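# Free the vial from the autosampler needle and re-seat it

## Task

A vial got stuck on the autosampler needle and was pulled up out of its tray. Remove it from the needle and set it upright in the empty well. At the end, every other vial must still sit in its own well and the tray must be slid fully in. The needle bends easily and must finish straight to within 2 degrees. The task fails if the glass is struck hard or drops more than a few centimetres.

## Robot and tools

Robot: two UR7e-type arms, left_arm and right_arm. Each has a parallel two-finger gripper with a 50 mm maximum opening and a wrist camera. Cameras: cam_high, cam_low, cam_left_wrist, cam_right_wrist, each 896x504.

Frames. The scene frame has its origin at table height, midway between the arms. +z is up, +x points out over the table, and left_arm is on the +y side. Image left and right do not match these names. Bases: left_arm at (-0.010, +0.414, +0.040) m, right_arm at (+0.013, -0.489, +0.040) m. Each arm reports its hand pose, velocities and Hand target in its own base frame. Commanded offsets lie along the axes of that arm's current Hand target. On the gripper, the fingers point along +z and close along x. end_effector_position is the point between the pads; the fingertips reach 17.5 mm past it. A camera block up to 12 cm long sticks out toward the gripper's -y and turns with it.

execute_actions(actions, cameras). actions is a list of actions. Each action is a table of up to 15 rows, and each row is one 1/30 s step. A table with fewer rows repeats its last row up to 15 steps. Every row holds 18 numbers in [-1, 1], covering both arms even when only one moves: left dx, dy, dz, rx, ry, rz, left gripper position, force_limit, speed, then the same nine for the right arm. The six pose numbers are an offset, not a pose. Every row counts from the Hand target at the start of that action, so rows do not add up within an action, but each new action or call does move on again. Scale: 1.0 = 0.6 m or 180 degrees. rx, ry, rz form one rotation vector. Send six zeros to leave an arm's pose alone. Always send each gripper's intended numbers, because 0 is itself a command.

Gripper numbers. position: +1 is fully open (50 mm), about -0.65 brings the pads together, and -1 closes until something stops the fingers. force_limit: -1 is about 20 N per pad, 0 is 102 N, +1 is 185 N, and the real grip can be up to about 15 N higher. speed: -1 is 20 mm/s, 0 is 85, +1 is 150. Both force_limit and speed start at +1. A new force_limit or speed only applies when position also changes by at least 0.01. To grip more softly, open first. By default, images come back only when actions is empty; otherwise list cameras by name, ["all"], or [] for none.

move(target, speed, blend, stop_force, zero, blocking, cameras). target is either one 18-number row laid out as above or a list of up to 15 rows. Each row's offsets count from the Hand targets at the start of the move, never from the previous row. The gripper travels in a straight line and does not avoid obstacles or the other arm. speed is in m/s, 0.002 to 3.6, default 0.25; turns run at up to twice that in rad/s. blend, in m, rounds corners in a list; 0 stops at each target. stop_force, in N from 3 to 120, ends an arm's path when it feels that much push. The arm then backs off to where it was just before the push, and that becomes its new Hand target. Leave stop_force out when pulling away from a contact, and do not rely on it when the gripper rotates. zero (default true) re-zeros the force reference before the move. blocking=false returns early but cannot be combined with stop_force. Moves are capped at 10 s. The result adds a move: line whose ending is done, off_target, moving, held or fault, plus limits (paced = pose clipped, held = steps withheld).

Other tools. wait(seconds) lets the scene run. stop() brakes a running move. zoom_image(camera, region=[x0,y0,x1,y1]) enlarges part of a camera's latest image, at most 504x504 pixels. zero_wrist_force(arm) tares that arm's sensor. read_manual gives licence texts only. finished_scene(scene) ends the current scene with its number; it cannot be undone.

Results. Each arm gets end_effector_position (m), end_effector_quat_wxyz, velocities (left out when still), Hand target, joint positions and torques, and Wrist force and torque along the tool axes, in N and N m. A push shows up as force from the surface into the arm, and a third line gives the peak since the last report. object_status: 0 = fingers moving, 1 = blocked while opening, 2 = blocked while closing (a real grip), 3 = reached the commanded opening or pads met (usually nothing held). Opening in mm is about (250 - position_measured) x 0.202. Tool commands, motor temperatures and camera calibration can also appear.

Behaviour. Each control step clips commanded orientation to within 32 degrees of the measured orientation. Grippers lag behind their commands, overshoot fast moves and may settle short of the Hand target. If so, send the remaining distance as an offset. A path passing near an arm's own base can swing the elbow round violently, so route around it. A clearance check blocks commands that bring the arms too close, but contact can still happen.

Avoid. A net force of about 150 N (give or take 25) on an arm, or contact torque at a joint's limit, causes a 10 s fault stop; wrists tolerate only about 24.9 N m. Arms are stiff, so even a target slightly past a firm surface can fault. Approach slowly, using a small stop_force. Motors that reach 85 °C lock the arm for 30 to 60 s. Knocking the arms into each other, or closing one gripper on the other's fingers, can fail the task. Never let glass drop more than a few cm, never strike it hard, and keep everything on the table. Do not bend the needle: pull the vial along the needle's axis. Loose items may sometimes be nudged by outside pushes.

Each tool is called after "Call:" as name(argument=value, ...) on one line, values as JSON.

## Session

Call:
execute_actions(actions=[])

Call:
zoom_image(camera="cam_high", region=[400, 210, 560, 370])

Scene clock: 0.00 s.
left_arm: end_effector_position=(+0.3332, +0.0189, +0.0927) position_measured=3 object_status=3 end_effector_quat_wxyz=(-0.147, +0.963, +0.201, -0.099) | right_arm: end_effector_position=(+0.3050, +0.4279, +0.1113) position_measured=2 object_status=3 end_effector_quat_wxyz=(-0.156, +0.129, +0.969, +0.142)
Joint positions: left_arm=[-0.45 -1.672 2.257 -1.815 -1.46 0.69] | right_arm=[4.154 -1.776 -2.04 -0.758 1.974 -0.266]
Joint velocities: within noise
Joint torques (N m): no reading
Motor temperatures (°C): left_arm=[36 38 33 34 31 33] | right_arm=[28 29 31 36 37 37]
Wrist force (N): no reading
Wrist torque (N m): no reading
Wrist force, peak (N): no reading
Hand target: left_arm +0.3332, +0.0189, +0.0927; -0.147, +0.963, +0.201, -0.099 | right_arm +0.3050, +0.4279, +0.1113; -0.156, +0.129, +0.969, +0.142
Tool commands: left_gripper/position=+1.0 left_gripper/force_limit=+1.0 left_gripper/speed=+1.0 right_gripper/position=+1.0 right_gripper/force_limit=+1.0 right_gripper/speed=+1.0
camera_calibration:
cam_left_wrist: T_world_to_cam=[[0.89967, 0.41058, -0.14838, -0.2827], [0.41491, -0.90986, -0.00195, -0.09743], [-0.13581, -0.05981, -0.98893, 0.27015]] pos_world=[0.33145, 0.04358, 0.22502]
cam_right_wrist: T_world_to_cam=[[-0.91952, 0.20154, 0.33744, 0.16598], [0.36383, 0.76124, 0.53678, -0.48003], [-0.14869, 0.61636, -0.7733, -0.0024]] pos_world=[0.32692, 0.33345, 0.19981]

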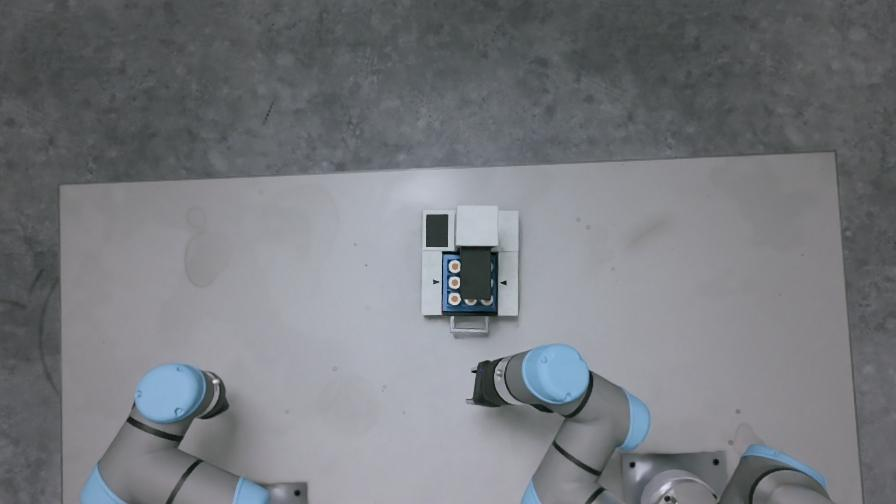

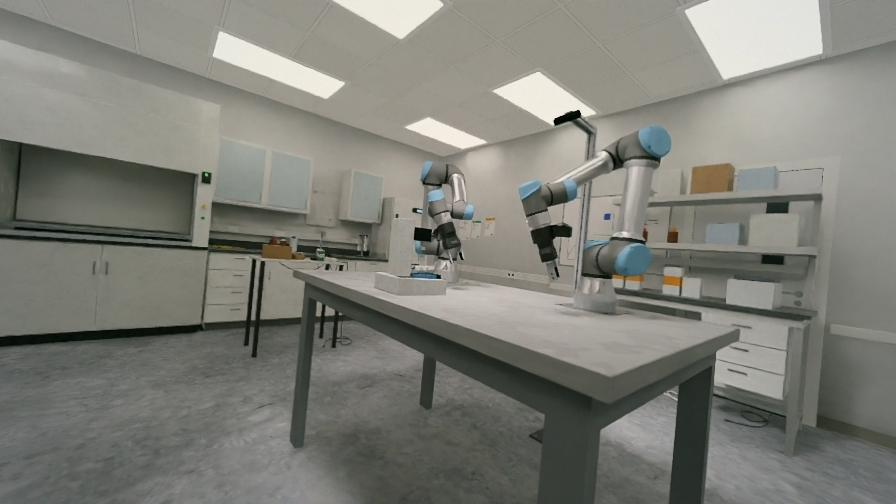

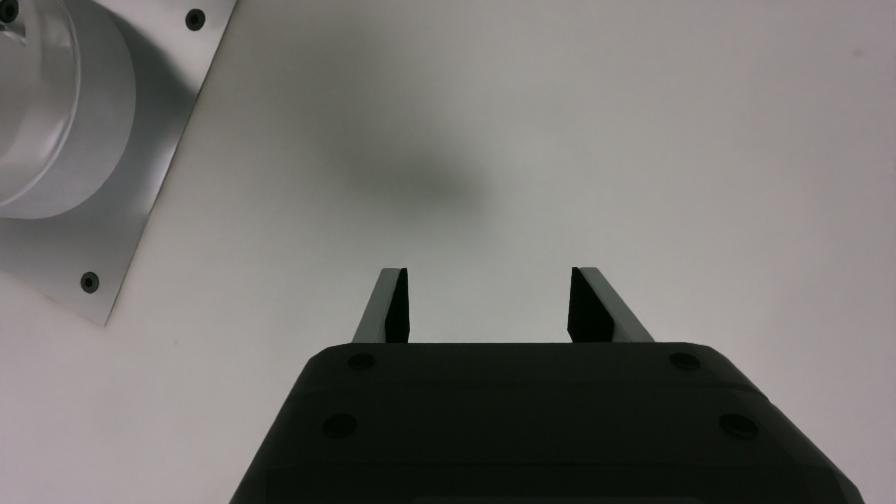

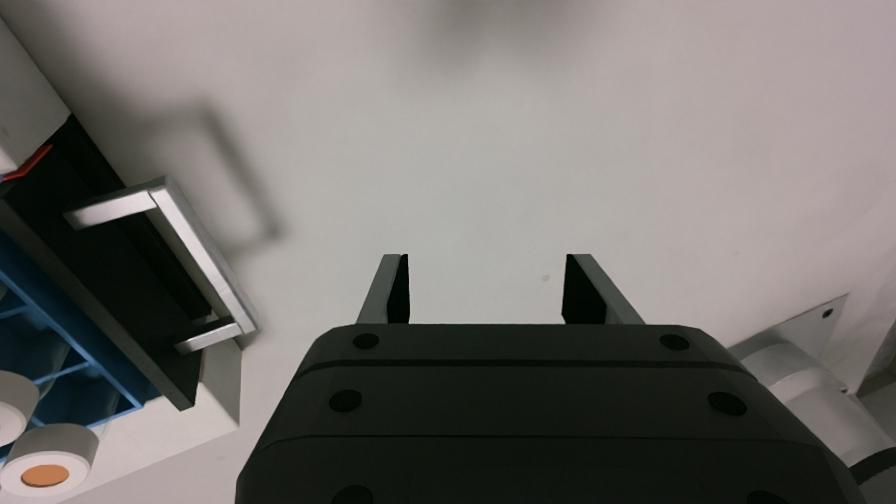

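Scaled by 3.150 from the camera's image (finer frame: 1280x720).

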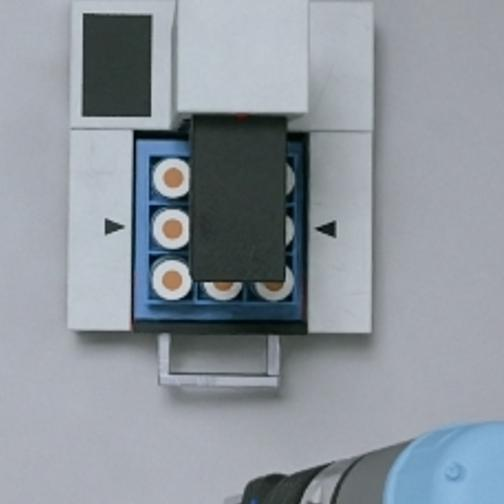

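Call:
move(target=[[0.1918,0.0158,-0.4,0.1068,-0.4137,-0.5102,1,1,1,-0.1346,0.0549,-0.0518,0.0897,-0.1017,-0.0732,0,1,1],[0.2113,0.3508,-0.4253,0.1068,-0.4137,-0.5102,1,1,1,-0.1346,0.0549,-0.0518,0.0897,-0.1017,-0.0732,0,1,1]], speed=0.4, blend=[0.04,0], cameras=["cam_high","cam_left_wrist","cam_right_wrist"])

Call:
zoom_image(camera="cam_left_wrist", region=[230, 85, 480, 305])

Scene clock: 36.10 s.
left_arm: end_effector_position=(+0.5866, -0.1745, +0.2468) position_measured=3 object_status=3 end_effector_quat_wxyz=(-0.165, +0.276, +0.805, -0.498) | right_arm: end_effector_position=(+0.3970, +0.4320, +0.1200) position_measured=152 object_status=3 end_effector_quat_wxyz=(+0.000, +0.015, +1.000, +0.000)
Joint positions: left_arm=[-0.171 -0.926 1.11 -1.012 -2.486 -0.703] | right_arm=[4.199 -1.876 -1.767 -1.068 1.57 -0.483]
Joint torques (N m): left_arm=[-11.49 -42.84 -37.9 -2.58 -2.75 -1.53] | right_arm=[6.58 26.77 28.57 0.53 -2.52 -2.33]
Wrist force (N): left_arm=[0.9 2.1 -0.2] | right_arm=[0.8 0.9 -0.3]
Wrist torque (N m): left_arm=[0.33 0.02 0.18] | right_arm=[0.17 -0.09 0.12]
Wrist force, peak (N): left_arm=[2.6 1.7 -1.9] | right_arm=[1.4 1.4 -0.4]
Hand target: left_arm +0.5867, -0.1747, +0.2467; -0.165, +0.276, +0.805, -0.498 | right_arm +0.3970, +0.4320, +0.1200; +0.000, +0.015, +1.000, +0.000
Off the commanded pose: left_arm 0.000 m, 0 deg | right_arm 0.000 m, 0 deg.
move: done
cam_left_wrist: T_world_to_cam=[[-0.79728, 0.60312, -0.02438, 0.58993], [0.44462, 0.55948, -0.69949, 0.03287], [-0.40824, -0.56853, -0.71422, 0.44866]] pos_world=[0.63888, -0.11911, 0.35782]
cam_right_wrist: T_world_to_cam=[[-0.99964, 0.02672, -0.00061, 0.39475], [0.02486, 0.93805, 0.3456, -0.4402], [0.0098, 0.34546, -0.93838, 0.08944]] pos_world=[0.40468, 0.37149, 0.2363]

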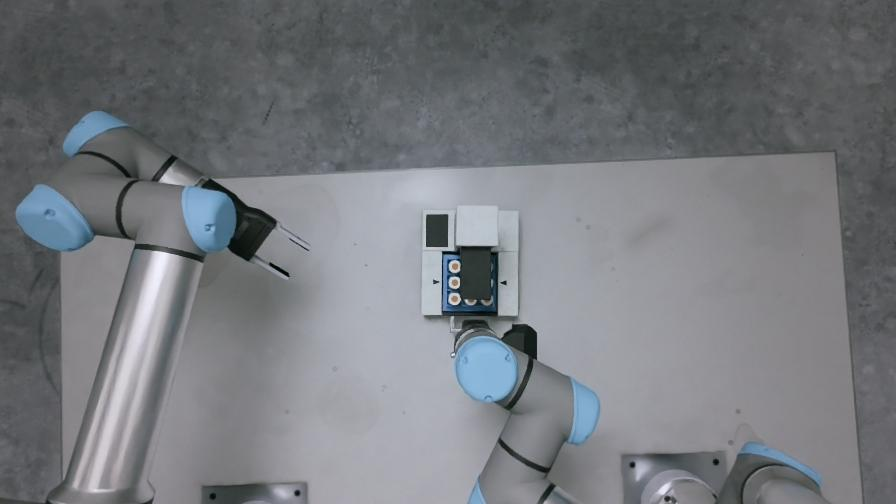

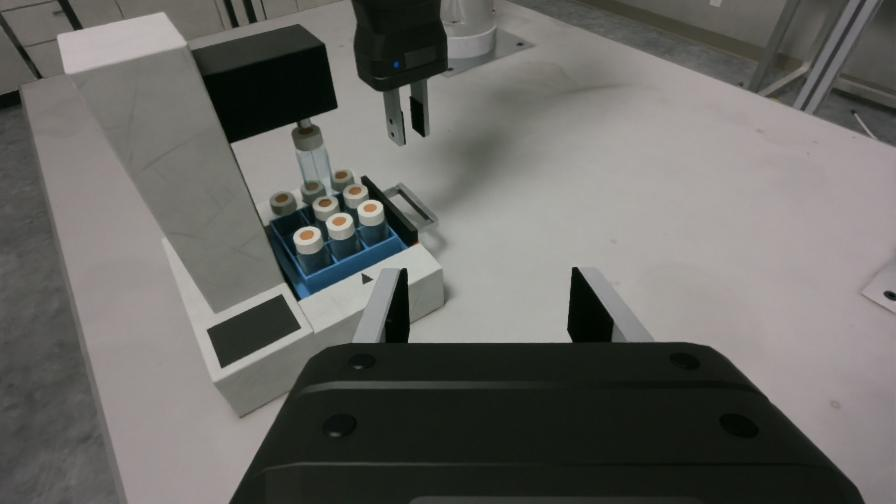

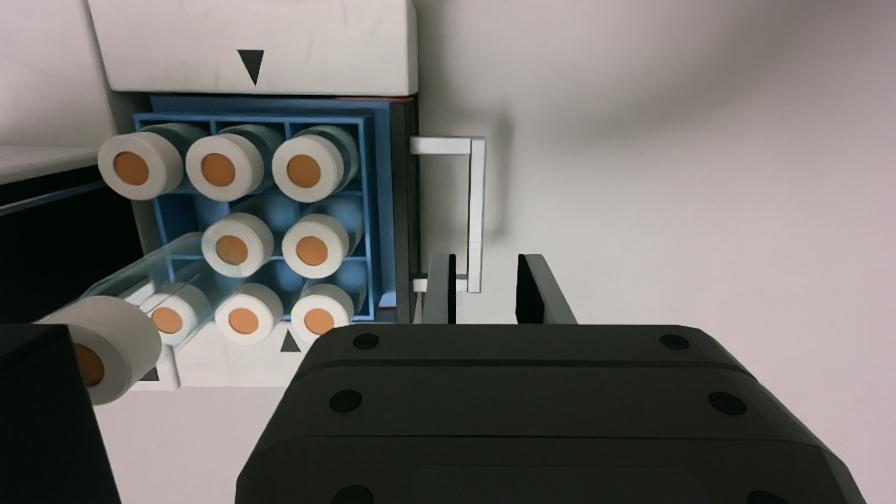

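Scaled by 2.016 from the camera's image (finer frame: 1280x720).

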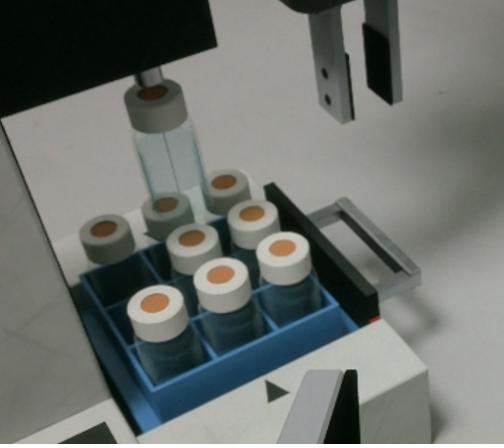

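Call:
zoom_image(camera="cam_right_wrist", region=[380, 80, 560, 320])

Call:
zoom_image(camera="cam_right_wrist", region=[80, 60, 440, 360])

Scaled by 2.100 from the camera's image (finer frame: 1280x720).

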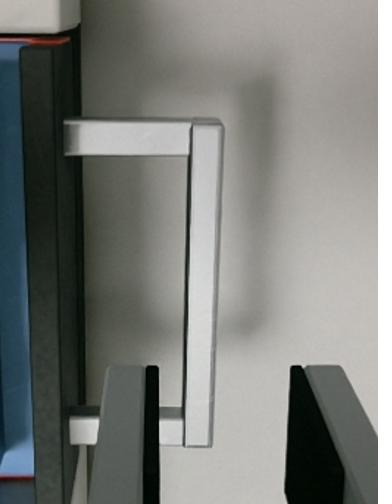

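Scaled by 1.400 from the camera's image (finer frame: 1280x720).

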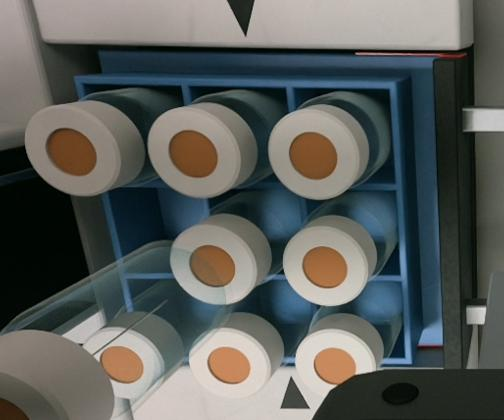

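Call:
move(target=[[0,0,0,0,0,0,1,1,1,0.0063,0,0.08,0,0,0,0,-1,0],[0,0,0,0,0,0,1,1,1,0.0063,0,0.1867,0,0,0,0,-1,0]], speed=[0.2,0.08], blend=[0.01,0], stop_force=12, cameras=["cam_right_wrist"])

Scene clock: 72.47 s.
left_arm: end_effector_position=(+0.5867, -0.1747, +0.2467) position_measured=3 object_status=3 end_effector_quat_wxyz=(-0.165, +0.276, +0.805, -0.498) | right_arm: end_effector_position=(+0.3933, +0.4322, +0.0080) position_measured=152 object_status=3 end_effector_quat_wxyz=(+0.000, +0.015, +1.000, +0.000)
Joint positions: left_arm=[-0.171 -0.926 1.11 -1.013 -2.486 -0.704] | right_arm=[4.204 -2.034 -1.886 -0.791 1.57 -0.477]
Joint torques (N m): left_arm=[-13.6 -42.43 -37.89 -1.97 -2.38 -1.38] | right_arm=[-4.51 30.06 10.09 5.21 -0.96 -1.96]
Wrist force (N): left_arm=[0.7 1.9 -0.2] | right_arm=[0.7 0.9 -0.8]
Wrist torque (N m): left_arm=[0.31 0.06 0.18] | right_arm=[0.14 -0.04 -0.02]
Wrist force, peak (N): left_arm=[0.9 2.3 -0.3] | right_arm=[1.5 1.4 -0.4]
Hand target: left_arm +0.5867, -0.1747, +0.2467; -0.165, +0.276, +0.805, -0.498 | right_arm +0.3934, +0.4322, +0.0080; +0.000, +0.015, +1.000, +0.000
Off the commanded pose: left_arm 0.000 m, 0 deg | right_arm 0.000 m, 0 deg.
move: done
cam_right_wrist: T_world_to_cam=[[-0.99964, 0.02672, -0.00061, 0.39098], [0.02486, 0.93805, 0.3456, -0.40147], [0.0098, 0.34546, -0.93838, -0.01575]] pos_world=[0.40098, 0.37159, 0.1242]

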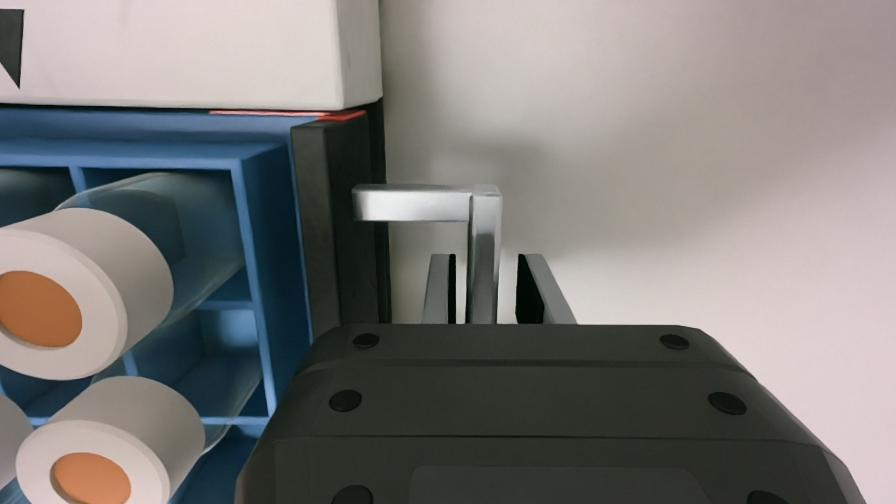

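Call:
move(target=[0,0,0,0,0,0,1,1,1,0,0,0,0,0,0,-1,-0.7,-0.9])

Call:
move(target=[0,0,0,0,0,0,1,1,1,0.1767,0,0,0,0,0,-1,-0.7,-0.9], speed=0.06, stop_force=25, cameras=["cam_high","cam_left_wrist"])

Call:
zoom_image(camera="cam_high", region=[410, 230, 530, 390])

Call:
zoom_image(camera="cam_left_wrist", region=[250, 85, 500, 305])

Scene clock: 93.90 s.
left_arm: end_effector_position=(+0.5867, -0.1747, +0.2467) position_measured=3 object_status=3 end_effector_quat_wxyz=(-0.165, +0.276, +0.805, -0.498) | right_arm: end_effector_position=(+0.3934, +0.4322, +0.0080) position_measured=211 object_status=2 end_effector_quat_wxyz=(+0.000, +0.015, +1.000, +0.000)
Joint positions: left_arm=[-0.171 -0.926 1.11 -1.013 -2.486 -0.704] | right_arm=[4.204 -2.034 -1.886 -0.791 1.57 -0.477]
Joint torques (N m): left_arm=[-12.45 -42.4 -36.7 -2.08 -0.25 -1.4] | right_arm=[-4.22 30.78 9.49 2.09 2.16 -2.02]
Wrist force (N): left_arm=[1.0 1.9 -0.3] | right_arm=[-1.3 2.0 0.7]
Wrist torque (N m): left_arm=[0.30 0.01 0.18] | right_arm=[0.17 -0.09 0.48]
Wrist force, peak (N): left_arm=[1.0 2.4 -0.3] | right_arm=[-2.8 3.5 0.9]
Hand target: left_arm +0.5867, -0.1747, +0.2467; -0.165, +0.276, +0.805, -0.498 | right_arm +0.3934, +0.4322, +0.0080; +0.000, +0.015, +1.000, +0.000
Off the commanded pose: left_arm 0.000 m, 0 deg | right_arm 0.000 m, 0 deg.
move: done

Scene clock: 96.63 s.
left_arm: end_effector_position=(+0.5867, -0.1747, +0.2467) position_measured=3 object_status=3 end_effector_quat_wxyz=(-0.165, +0.276, +0.805, -0.498) | right_arm: end_effector_position=(+0.3102, +0.4348, +0.0078) position_measured=211 object_status=2 end_effector_quat_wxyz=(+0.000, +0.015, +1.000, +0.000)
Joint positions: left_arm=[-0.171 -0.926 1.11 -1.013 -2.486 -0.704] | right_arm=[4.345 -1.944 -2.035 -0.733 1.57 -0.337]
Joint torques (N m): left_arm=[-12.54 -42.34 -36.71 -2.02 -0.16 -1.35] | right_arm=[-20.62 29.35 12.57 -6.62 -6.81 -2.71]
Wrist force (N): left_arm=[0.7 1.9 -0.2] | right_arm=[3.9 45.2 19.5]
Wrist torque (N m): left_arm=[0.30 0.05 0.17] | right_arm=[1.26 -0.07 0.59]
Wrist force, peak (N): left_arm=[0.9 2.2 -0.2] | right_arm=[-3.4 48.2 22.3]
Hand target: left_arm +0.5867, -0.1747, +0.2467; -0.165, +0.276, +0.805, -0.498 | right_arm +0.3102, +0.4348, +0.0078; +0.000, +0.015, +1.000, +0.000 (not the last commanded pose)
Off the commanded pose: left_arm 0.000 m, 0 deg | right_arm 0.023 m, 0 deg.
move: contact (right_arm)
cam_left_wrist: T_world_to_cam=[[-0.79731, 0.60308, -0.02435, 0.59022], [0.44462, 0.55957, -0.69942, 0.03282], [-0.40818, -0.56849, -0.71429, 0.44855]] pos_world=[0.63908, -0.11931, 0.35772]

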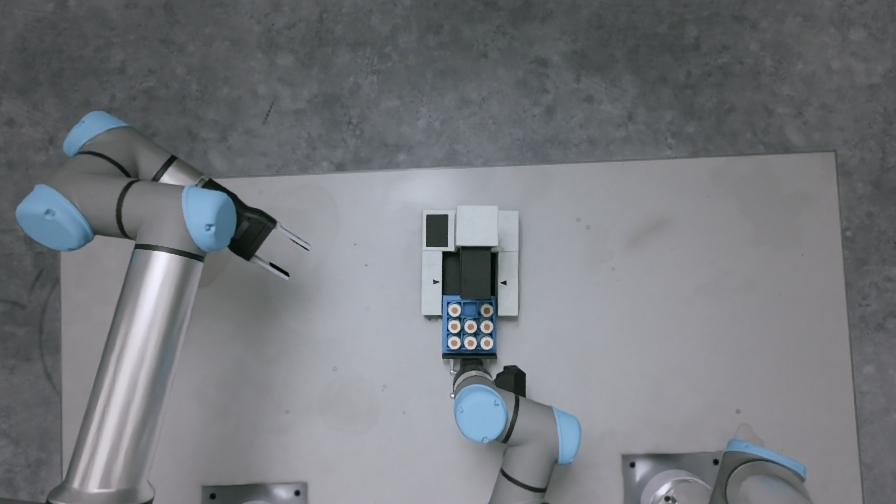

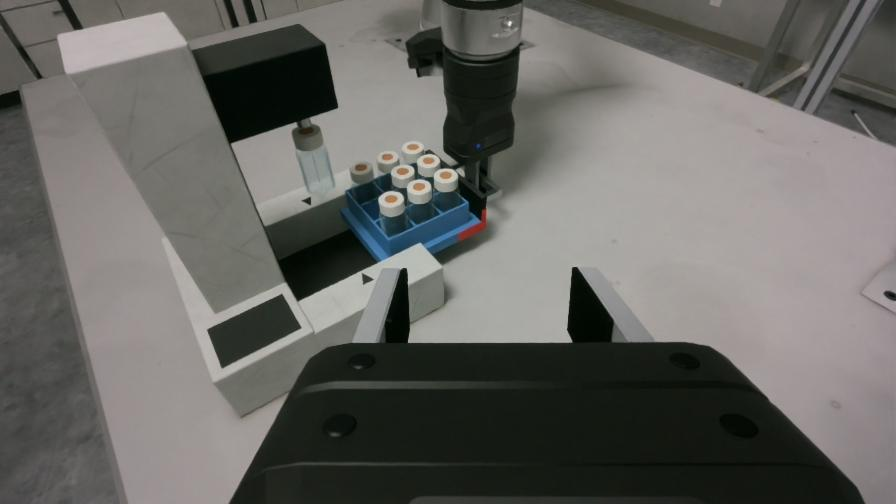

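Scaled by 3.150 from the camera's image (finer frame: 1280x720).

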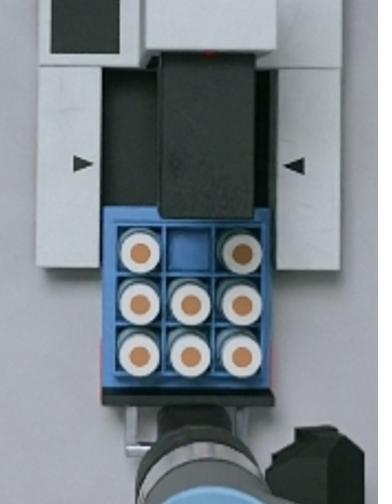

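Scaled by 2.016 from the camera's image (finer frame: 1280x720).

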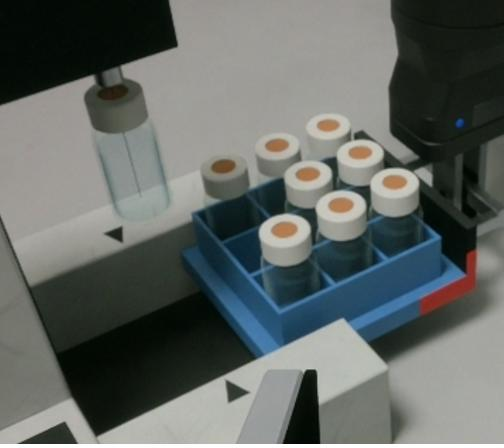

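Call:
move(target=[0,0,0,0,0,0,1,1,1,0,0.00075,0,0,0,0,-1,-0.7,-0.9], speed=0.01)

Scene clock: 106.97 s.
left_arm: end_effector_position=(+0.5867, -0.1747, +0.2467) position_measured=3 object_status=3 end_effector_quat_wxyz=(-0.165, +0.276, +0.805, -0.498) | right_arm: end_effector_position=(+0.3102, +0.4352, +0.0078) position_measured=211 object_status=2 end_effector_quat_wxyz=(+0.000, +0.015, +1.000, +0.000)
Joint positions: left_arm=[-0.171 -0.926 1.11 -1.013 -2.486 -0.704] | right_arm=[4.345 -1.944 -2.034 -0.734 1.57 -0.336]
Joint torques (N m): left_arm=[-13.12 -42.97 -36.98 -2 -0.31 -1.38] | right_arm=[-1.85 26.19 15.47 -4.46 -5.47 1.82]
Wrist force (N): left_arm=[0.7 1.6 -0.2] | right_arm=[3.6 31.6 12.1]
Wrist torque (N m): left_arm=[0.26 0.05 0.18] | right_arm=[1.02 -0.11 0.58]
Wrist force, peak (N): left_arm=[0.8 2.4 -0.2] | right_arm=[4.1 45.8 20.5]
Hand target: left_arm +0.5867, -0.1747, +0.2467; -0.165, +0.276, +0.805, -0.498 | right_arm +0.3102, +0.4352, +0.0078; +0.000, +0.015, +1.000, +0.000
Off the commanded pose: left_arm 0.000 m, 0 deg | right_arm 0.000 m, 0 deg.
move: done

Call:
move(target=[[0,0,0,0,0,0,1,1,1,0,0.00167,0,0,0,0,-1,-0.7,-0.9],[0,0,0,0,0,0,1,1,1,0.0367,0.00233,0,0,0,0,-1,-0.7,-0.9]], speed=[0.01,0.05], stop_force=25, zero=true, cameras=["cam_high","cam_left_wrist","cam_right_wrist"])

Call:
zoom_image(camera="cam_high", region=[410, 230, 530, 390])

Scene clock: 112.87 s.
left_arm: end_effector_position=(+0.5867, -0.1747, +0.2467) position_measured=3 object_status=3 end_effector_quat_wxyz=(-0.165, +0.276, +0.805, -0.498) | right_arm: end_effector_position=(+0.2882, +0.4373, +0.0078) position_measured=211 object_status=2 end_effector_quat_wxyz=(+0.000, +0.015, +1.000, +0.000)
Joint positions: left_arm=[-0.171 -0.926 1.11 -1.013 -2.486 -0.704] | right_arm=[4.387 -1.925 -2.065 -0.723 1.57 -0.295]
Joint torques (N m): left_arm=[-12.61 -42.92 -36.41 -1.98 -0.25 -1.38] | right_arm=[11.24 42.64 11.76 6.61 0.39 1.62]
Wrist force (N): left_arm=[0.9 1.9 -0.2] | right_arm=[-2.1 -8.0 -3.6]
Wrist torque (N m): left_arm=[0.30 0.02 0.18] | right_arm=[-0.10 -0.07 0.52]
Wrist force, peak (N): left_arm=[0.8 2.3 0.0] | right_arm=[3.4 31.4 12.8]
Hand target: left_arm +0.5867, -0.1747, +0.2467; -0.165, +0.276, +0.805, -0.498 | right_arm +0.2882, +0.4373, +0.0078; +0.000, +0.015, +1.000, +0.000
Off the commanded pose: left_arm 0.000 m, 0 deg | right_arm 0.000 m, 0 deg.
move: done
cam_left_wrist: T_world_to_cam=[[-0.79731, 0.60308, -0.02435, 0.59022], [0.44462, 0.55957, -0.69942, 0.03282], [-0.40818, -0.56849, -0.71429, 0.44855]] pos_world=[0.63908, -0.11931, 0.35772]
cam_right_wrist: T_world_to_cam=[[-0.99965, 0.02654, -0.00014, 0.28589], [0.02486, 0.93809, 0.3455, -0.4037], [0.0093, 0.34537, -0.93842, -0.01643]] pos_world=[0.29597, 0.37679, 0.1241]

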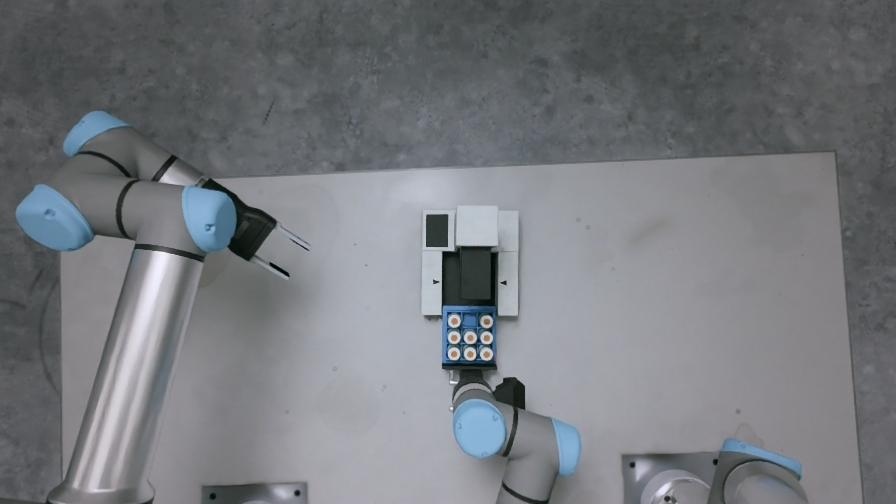

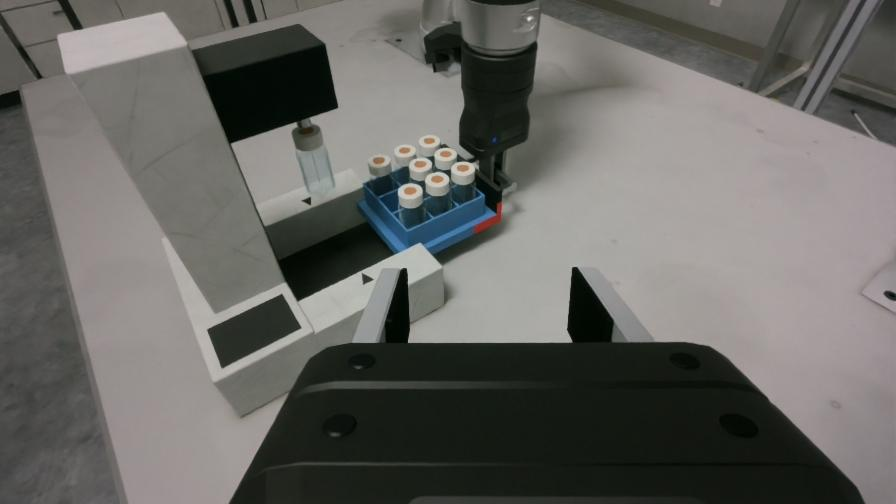

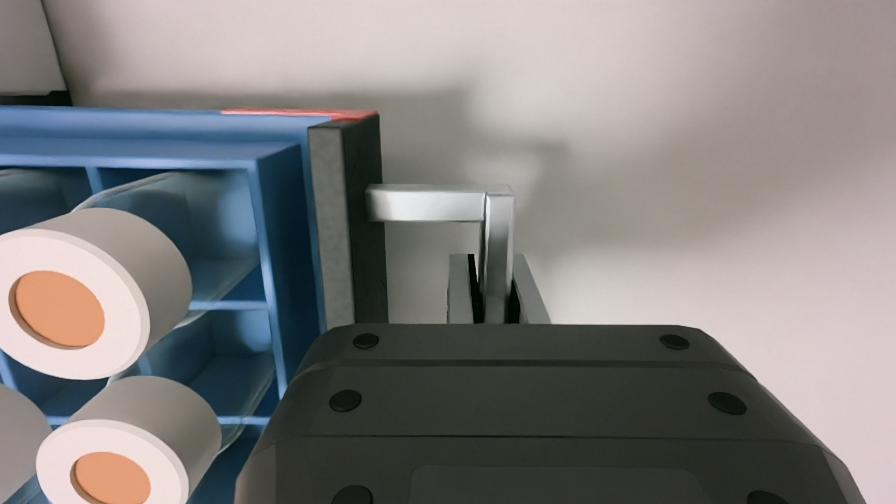

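Scaled by 3.150 from the camera's image (finer frame: 1280x720).

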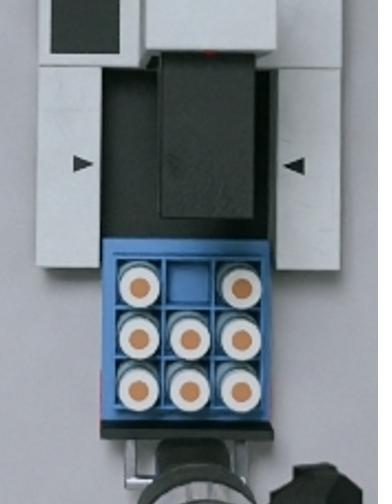

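Call:
move(target=[0,0,0,0,0,0,1,1,1,0,0,0,0,0,0,0,-0.7,-0.9])

Call:
move(target=[[-0.0193,0.0257,-0.0507,0,0,0,1,1,1,0,0,-0.32,0,0,0,0,-0.7,-0.9],[-0.0193,0.0257,-0.0507,0,0,0,1,1,1,-0.2848,0.1678,-0.3203,0.4785,-0.0805,-0.0849,0.67,-0.7,0],[-0.0193,0.0257,-0.0507,0,0,0,1,1,1,-0.2848,0.1678,-0.2407,0.4785,-0.0805,-0.0849,0.67,-0.7,0],[-0.0193,0.0257,-0.0507,0,0,0,1,1,1,-0.3230,0.0575,-0.2407,0.4785,-0.0805,-0.0849,0.67,-0.7,0]], speed=[0.25,0.3,0.15,0.1], blend=[0.03,0,0.01,0], cameras=["cam_left_wrist","cam_right_wrist"])

Call:
zoom_image(camera="cam_right_wrist", region=[380, 170, 600, 330])

Scene clock: 142.47 s.
left_arm: end_effector_position=(+0.5867, -0.1747, +0.2467) position_measured=3 object_status=3 end_effector_quat_wxyz=(-0.165, +0.276, +0.805, -0.498) | right_arm: end_effector_position=(+0.2882, +0.4373, +0.0078) position_measured=152 object_status=3 end_effector_quat_wxyz=(+0.000, +0.015, +1.000, +0.000)
Joint positions: left_arm=[-0.171 -0.926 1.11 -1.013 -2.486 -0.704] | right_arm=[4.387 -1.925 -2.065 -0.722 1.57 -0.295]
Joint torques (N m): left_arm=[-12.57 -43.8 -35.76 -1.82 -0.18 -1.25] | right_arm=[-4.8 42.99 12.03 0.54 -0.83 1.33]
Wrist force (N): left_arm=[0.6 2.0 -0.4] | right_arm=[0.5 -0.1 -0.5]
Wrist torque (N m): left_arm=[0.32 0.06 0.18] | right_arm=[-0.03 -0.03 0.00]
Wrist force, peak (N): left_arm=[0.9 2.4 -0.3] | right_arm=[-2.4 -8.3 -3.9]
Hand target: left_arm +0.5867, -0.1747, +0.2467; -0.165, +0.276, +0.805, -0.498 | right_arm +0.2882, +0.4373, +0.0078; +0.000, +0.015, +1.000, +0.000
Off the commanded pose: left_arm 0.000 m, 0 deg | right_arm 0.000 m, 0 deg.
move: done

Scene clock: 149.77 s.
left_arm: end_effector_position=(+0.6167, -0.1546, +0.2467) position_measured=3 object_status=3 end_effector_quat_wxyz=(-0.165, +0.276, +0.805, -0.498) | right_arm: end_effector_position=(+0.4830, +0.4659, +0.1523) position_measured=52 object_status=3 end_effector_quat_wxyz=(+0.103, -0.109, +0.717, -0.681)
Joint positions: left_arm=[-0.138 -0.837 0.953 -0.914 -2.463 -0.665] | right_arm=[4.358 -2.885 -0.27 -3.064 0.916 -0.039]
Joint torques (N m): left_arm=[13.33 -45.78 -37.23 0.61 0.2 1.83] | right_arm=[6.29 75.98 13.41 0.57 -2.7 -2.33]
Wrist force (N): left_arm=[0.9 1.8 -0.8] | right_arm=[-0.5 4.8 -3.5]
Wrist torque (N m): left_arm=[0.29 0.03 -0.02] | right_arm=[1.02 0.21 0.24]
Wrist force, peak (N): left_arm=[1.1 2.1 -0.6] | right_arm=[-0.3 5.3 -4.1]
Hand target: left_arm +0.6167, -0.1546, +0.2467; -0.165, +0.276, +0.805, -0.498 | right_arm +0.4830, +0.4658, +0.1523; +0.104, -0.109, +0.717, -0.681
Off the commanded pose: left_arm 0.000 m, 0 deg | right_arm 0.000 m, 0 deg.
elbow stopped short (right arm): the move would have taken joint 3 (elbow) straighter than the controller allows.
move: done; target 2's new numbers were sent with right_arm's hand 0.002 m and 12 deg from that target
cam_left_wrist: T_world_to_cam=[[-0.79731, 0.60308, -0.02435, 0.60199], [0.44462, 0.55957, -0.69942, 0.00833], [-0.40818, -0.56849, -0.71429, 0.47212]] pos_world=[0.66898, -0.09931, 0.35772]
cam_right_wrist: T_world_to_cam=[[-0.95496, -0.29669, 0.00401, 0.60822], [-0.12012, 0.37418, -0.91954, 0.04018], [0.27132, -0.87861, -0.39297, 0.46807]] pos_world=[0.45865, 0.57667, 0.21844]

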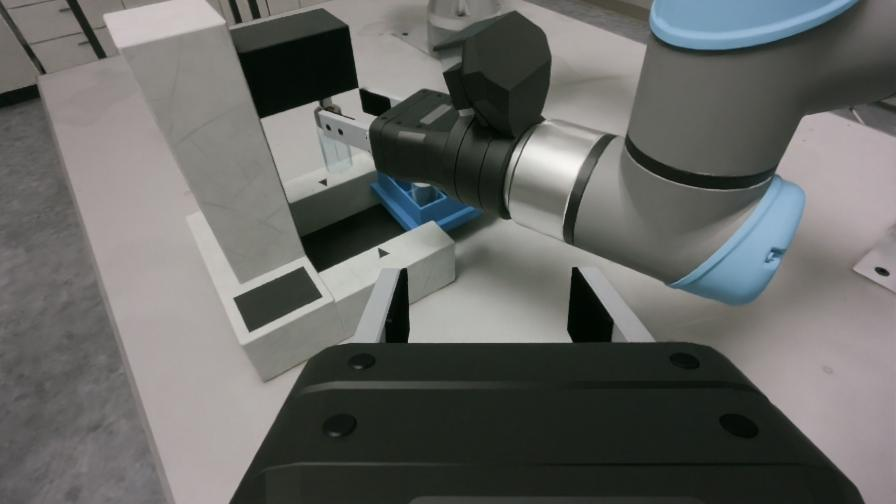

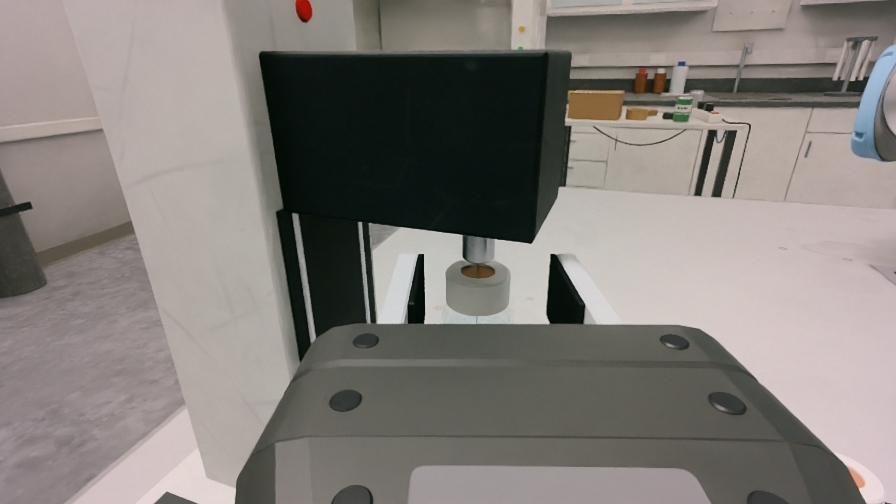

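Scaled by 2.291 from the camera's image (finer frame: 1280x720).

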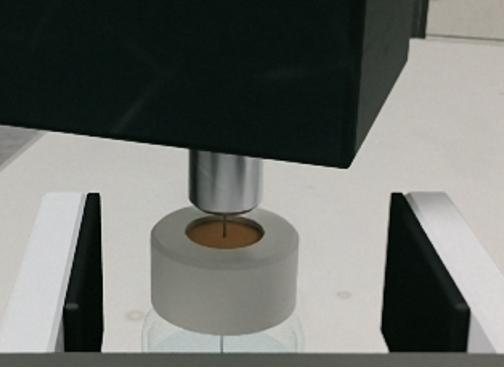

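Call:
move(target=[0,0,0,0,0,0,1,1,1,-0.0022,-0.0017,0.0583,0,0,0,0.67,-0.7,0], speed=0.06, cameras=["cam_right_wrist","cam_left_wrist"])

Call:
zoom_image(camera="cam_right_wrist", region=[400, 220, 580, 340])

Scene clock: 162.83 s.
left_arm: end_effector_position=(+0.6167, -0.1546, +0.2467) position_measured=3 object_status=3 end_effector_quat_wxyz=(-0.165, +0.276, +0.805, -0.498) | right_arm: end_effector_position=(+0.4946, +0.4329, +0.1515) position_measured=52 object_status=3 end_effector_quat_wxyz=(+0.104, -0.109, +0.717, -0.681)
Joint positions: left_arm=[-0.138 -0.837 0.953 -0.914 -2.463 -0.665] | right_arm=[4.33 -2.748 -0.55 -2.918 0.886 -0.042]
Joint torques (N m): left_arm=[13.35 -45.64 -36.31 0.54 0.08 1.79] | right_arm=[-6.09 74.52 13.14 0.56 -2.63 -2.29]
Wrist force (N): left_arm=[0.8 1.6 -0.6] | right_arm=[-0.7 4.3 -3.3]
Wrist torque (N m): left_arm=[0.26 0.04 -0.02] | right_arm=[0.97 0.23 0.20]
Wrist force, peak (N): left_arm=[1.1 2.1 -0.7] | right_arm=[0.0 4.5 -4.4]
Hand target: left_arm +0.6167, -0.1546, +0.2467; -0.165, +0.276, +0.805, -0.498 | right_arm +0.4947, +0.4328, +0.1515; +0.104, -0.109, +0.717, -0.681
Off the commanded pose: left_arm 0.000 m, 0 deg | right_arm 0.000 m, 0 deg.
move: done
cam_left_wrist: T_world_to_cam=[[-0.79731, 0.60308, -0.02435, 0.60199], [0.44462, 0.55957, -0.69942, 0.00833], [-0.40818, -0.56849, -0.71429, 0.47212]] pos_world=[0.66898, -0.09931, 0.35772]
cam_right_wrist: T_world_to_cam=[[-0.95447, -0.29827, 0.00401, 0.61001], [-0.121, 0.37487, -0.91915, 0.05326], [0.27265, -0.87779, -0.39389, 0.43472]] pos_world=[0.47016, 0.54357, 0.21774]
Images, in order (width x height): cam_left_wrist 896x504, cam_right_wrist 896x504.

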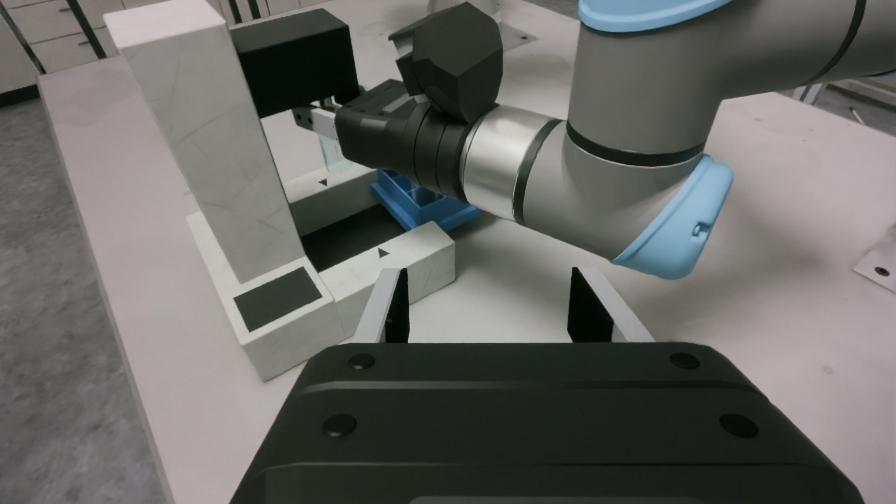

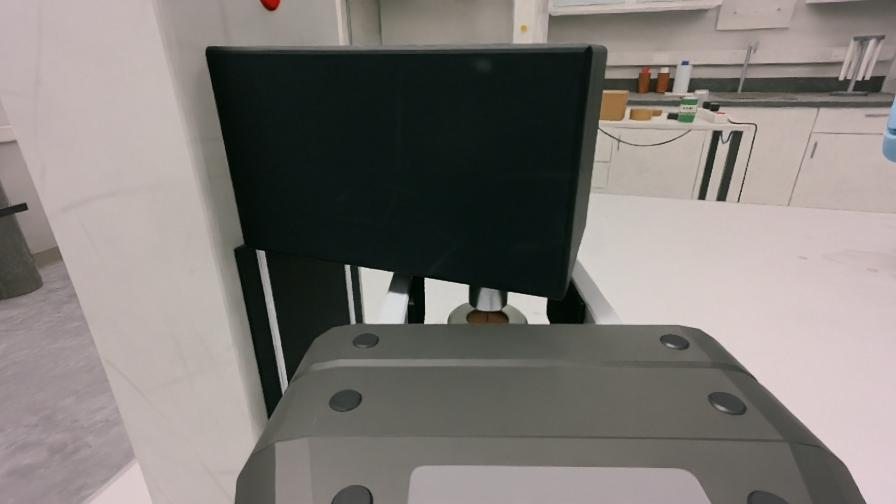

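Scaled by 2.800 from the camera's image (finer frame: 1280x720).

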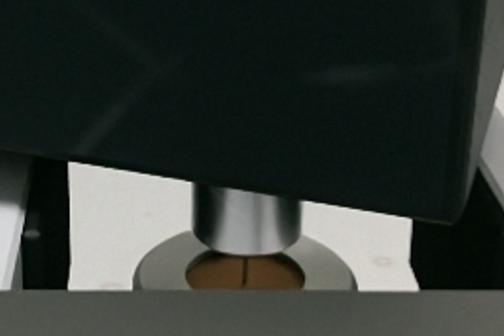

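Call:
move(target=[0,0,0,0,0,0,1,1,1,-0.00042,0,0,0,0,0,0.67,-0.7,0], speed=0.02)

Call:
move(target=[0,0,0,0,0,0,1,1,1,0,0,0,0,0,0,-1,-0.8,-1], cameras=["cam_right_wrist"])

Call:
zoom_image(camera="cam_right_wrist", region=[400, 220, 580, 340])

Scene clock: 168.50 s.
left_arm: end_effector_position=(+0.6167, -0.1546, +0.2467) position_measured=3 object_status=3 end_effector_quat_wxyz=(-0.165, +0.276, +0.805, -0.498) | right_arm: end_effector_position=(+0.4949, +0.4329, +0.1515) position_measured=52 object_status=3 end_effector_quat_wxyz=(+0.104, -0.109, +0.717, -0.681)
Joint positions: left_arm=[-0.138 -0.837 0.953 -0.914 -2.463 -0.665] | right_arm=[4.329 -2.748 -0.549 -2.919 0.886 -0.042]
Joint torques (N m): left_arm=[12.89 -45.03 -36.3 0.5 0.14 1.84] | right_arm=[-6.96 52.61 26.27 -4.03 -2.65 -2.03]
Wrist force (N): left_arm=[0.8 1.9 -0.6] | right_arm=[-0.8 4.3 -3.2]
Wrist torque (N m): left_arm=[0.32 0.04 -0.02] | right_arm=[0.96 0.24 0.21]
Wrist force, peak (N): left_arm=[1.0 2.2 -0.5] | right_arm=[-1.2 4.6 -3.8]
Hand target: left_arm +0.6167, -0.1546, +0.2467; -0.165, +0.276, +0.805, -0.498 | right_arm +0.4949, +0.4329, +0.1515; +0.104, -0.109, +0.717, -0.681
Off the commanded pose: left_arm 0.000 m, 0 deg | right_arm 0.000 m, 0 deg.
move: done

Scene clock: 169.57 s.
left_arm: end_effector_position=(+0.6167, -0.1546, +0.2467) position_measured=3 object_status=3 end_effector_quat_wxyz=(-0.165, +0.276, +0.805, -0.498) | right_arm: end_effector_position=(+0.4949, +0.4329, +0.1515) position_measured=133 object_status=2 end_effector_quat_wxyz=(+0.104, -0.109, +0.717, -0.681)
Joint positions: left_arm=[-0.138 -0.837 0.953 -0.914 -2.463 -0.665] | right_arm=[4.329 -2.749 -0.549 -2.919 0.886 -0.042]
Joint torques (N m): left_arm=[13.65 -45.59 -36.55 0.52 -0.02 1.74] | right_arm=[-6.41 53.64 25.82 -4.05 -2.34 -2.13]
Wrist force (N): left_arm=[0.8 1.8 -0.4] | right_arm=[-0.7 4.4 -3.6]
Wrist torque (N m): left_arm=[0.29 0.03 -0.03] | right_arm=[0.98 0.22 0.21]
Wrist force, peak (N): left_arm=[0.9 2.1 -0.4] | right_arm=[-1.0 4.5 -3.5]
Hand target: left_arm +0.6167, -0.1546, +0.2467; -0.165, +0.276, +0.805, -0.498 | right_arm +0.4949, +0.4329, +0.1515; +0.104, -0.109, +0.717, -0.681
Off the commanded pose: left_arm 0.000 m, 0 deg | right_arm 0.000 m, 0 deg.
move: done
cam_right_wrist: T_world_to_cam=[[-0.95445, -0.29834, 0.00395, 0.61024], [-0.121, 0.37494, -0.91912, 0.05323], [0.27273, -0.87773, -0.39396, 0.43461]] pos_world=[0.47036, 0.54357, 0.21774]

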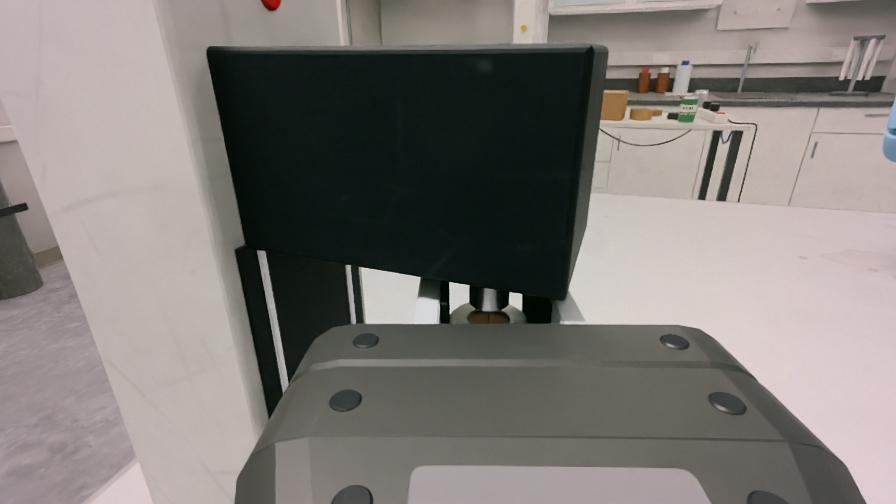

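Scaled by 2.800 from the camera's image (finer frame: 1280x720).

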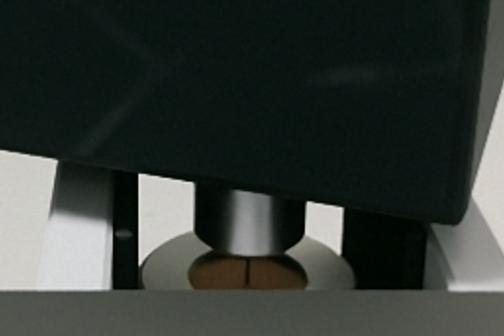

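Call:
move(target=[0,0,0,0,0,0,1,1,1,0,0.04993,0.00262,0,0,0,-1,-0.8,-1], speed=0.03, stop_force=30, cameras=["cam_right_wrist"])

Call:
zoom_image(camera="cam_right_wrist", region=[400, 160, 580, 340])

Scene clock: 175.47 s.
left_arm: end_effector_position=(+0.6167, -0.1546, +0.2467) position_measured=3 object_status=3 end_effector_quat_wxyz=(-0.165, +0.276, +0.805, -0.498) | right_arm: end_effector_position=(+0.4949, +0.4329, +0.1215) position_measured=133 object_status=2 end_effector_quat_wxyz=(+0.104, -0.109, +0.717, -0.681)
Joint positions: left_arm=[-0.138 -0.837 0.953 -0.914 -2.463 -0.665] | right_arm=[4.329 -2.772 -0.578 -2.865 0.886 -0.042]
Joint torques (N m): left_arm=[13.39 -44.8 -36.07 0.49 0.09 1.72] | right_arm=[-2.57 53.06 11.9 0.57 0.66 -1.24]
Wrist force (N): left_arm=[0.9 1.7 -0.5] | right_arm=[-1.0 4.0 -3.5]
Wrist torque (N m): left_arm=[0.26 0.03 -0.02] | right_arm=[0.95 0.29 0.20]
Wrist force, peak (N): left_arm=[1.1 2.1 -0.5] | right_arm=[-0.5 4.7 -3.6]
Hand target: left_arm +0.6167, -0.1546, +0.2467; -0.165, +0.276, +0.805, -0.498 | right_arm +0.4949, +0.4329, +0.1215; +0.104, -0.109, +0.717, -0.681
Off the commanded pose: left_arm 0.000 m, 0 deg | right_arm 0.000 m, 0 deg.
move: done
cam_right_wrist: T_world_to_cam=[[-0.95445, -0.29834, 0.00395, 0.61036], [-0.121, 0.37494, -0.91912, 0.02566], [0.27273, -0.87773, -0.39396, 0.42279]] pos_world=[0.47036, 0.54357, 0.18774]

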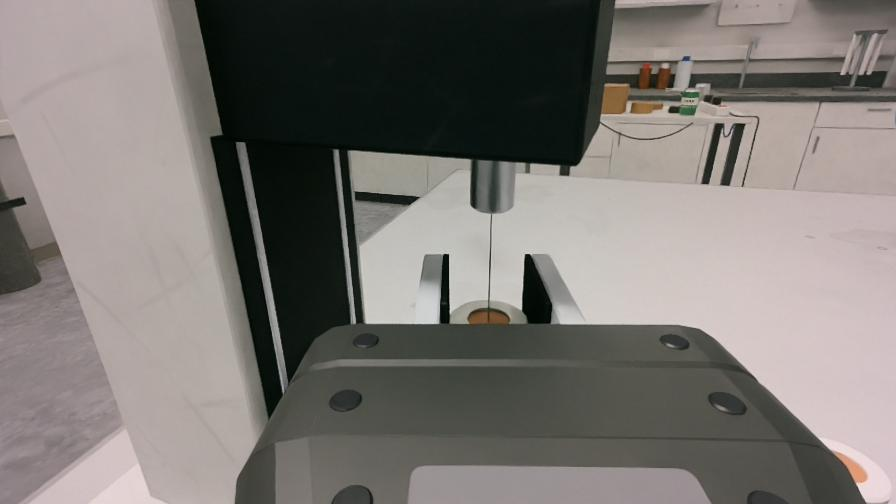

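Scaled by 2.800 from the camera's image (finer frame: 1280x720).

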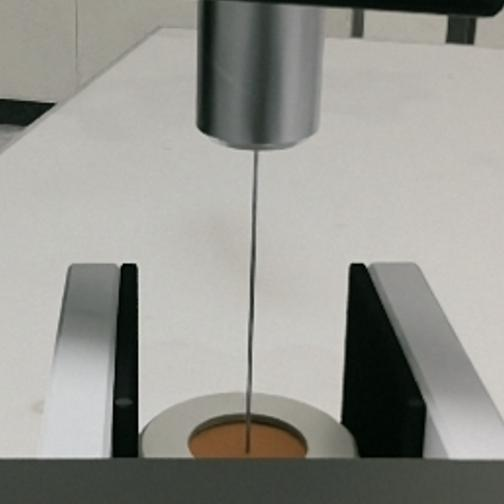

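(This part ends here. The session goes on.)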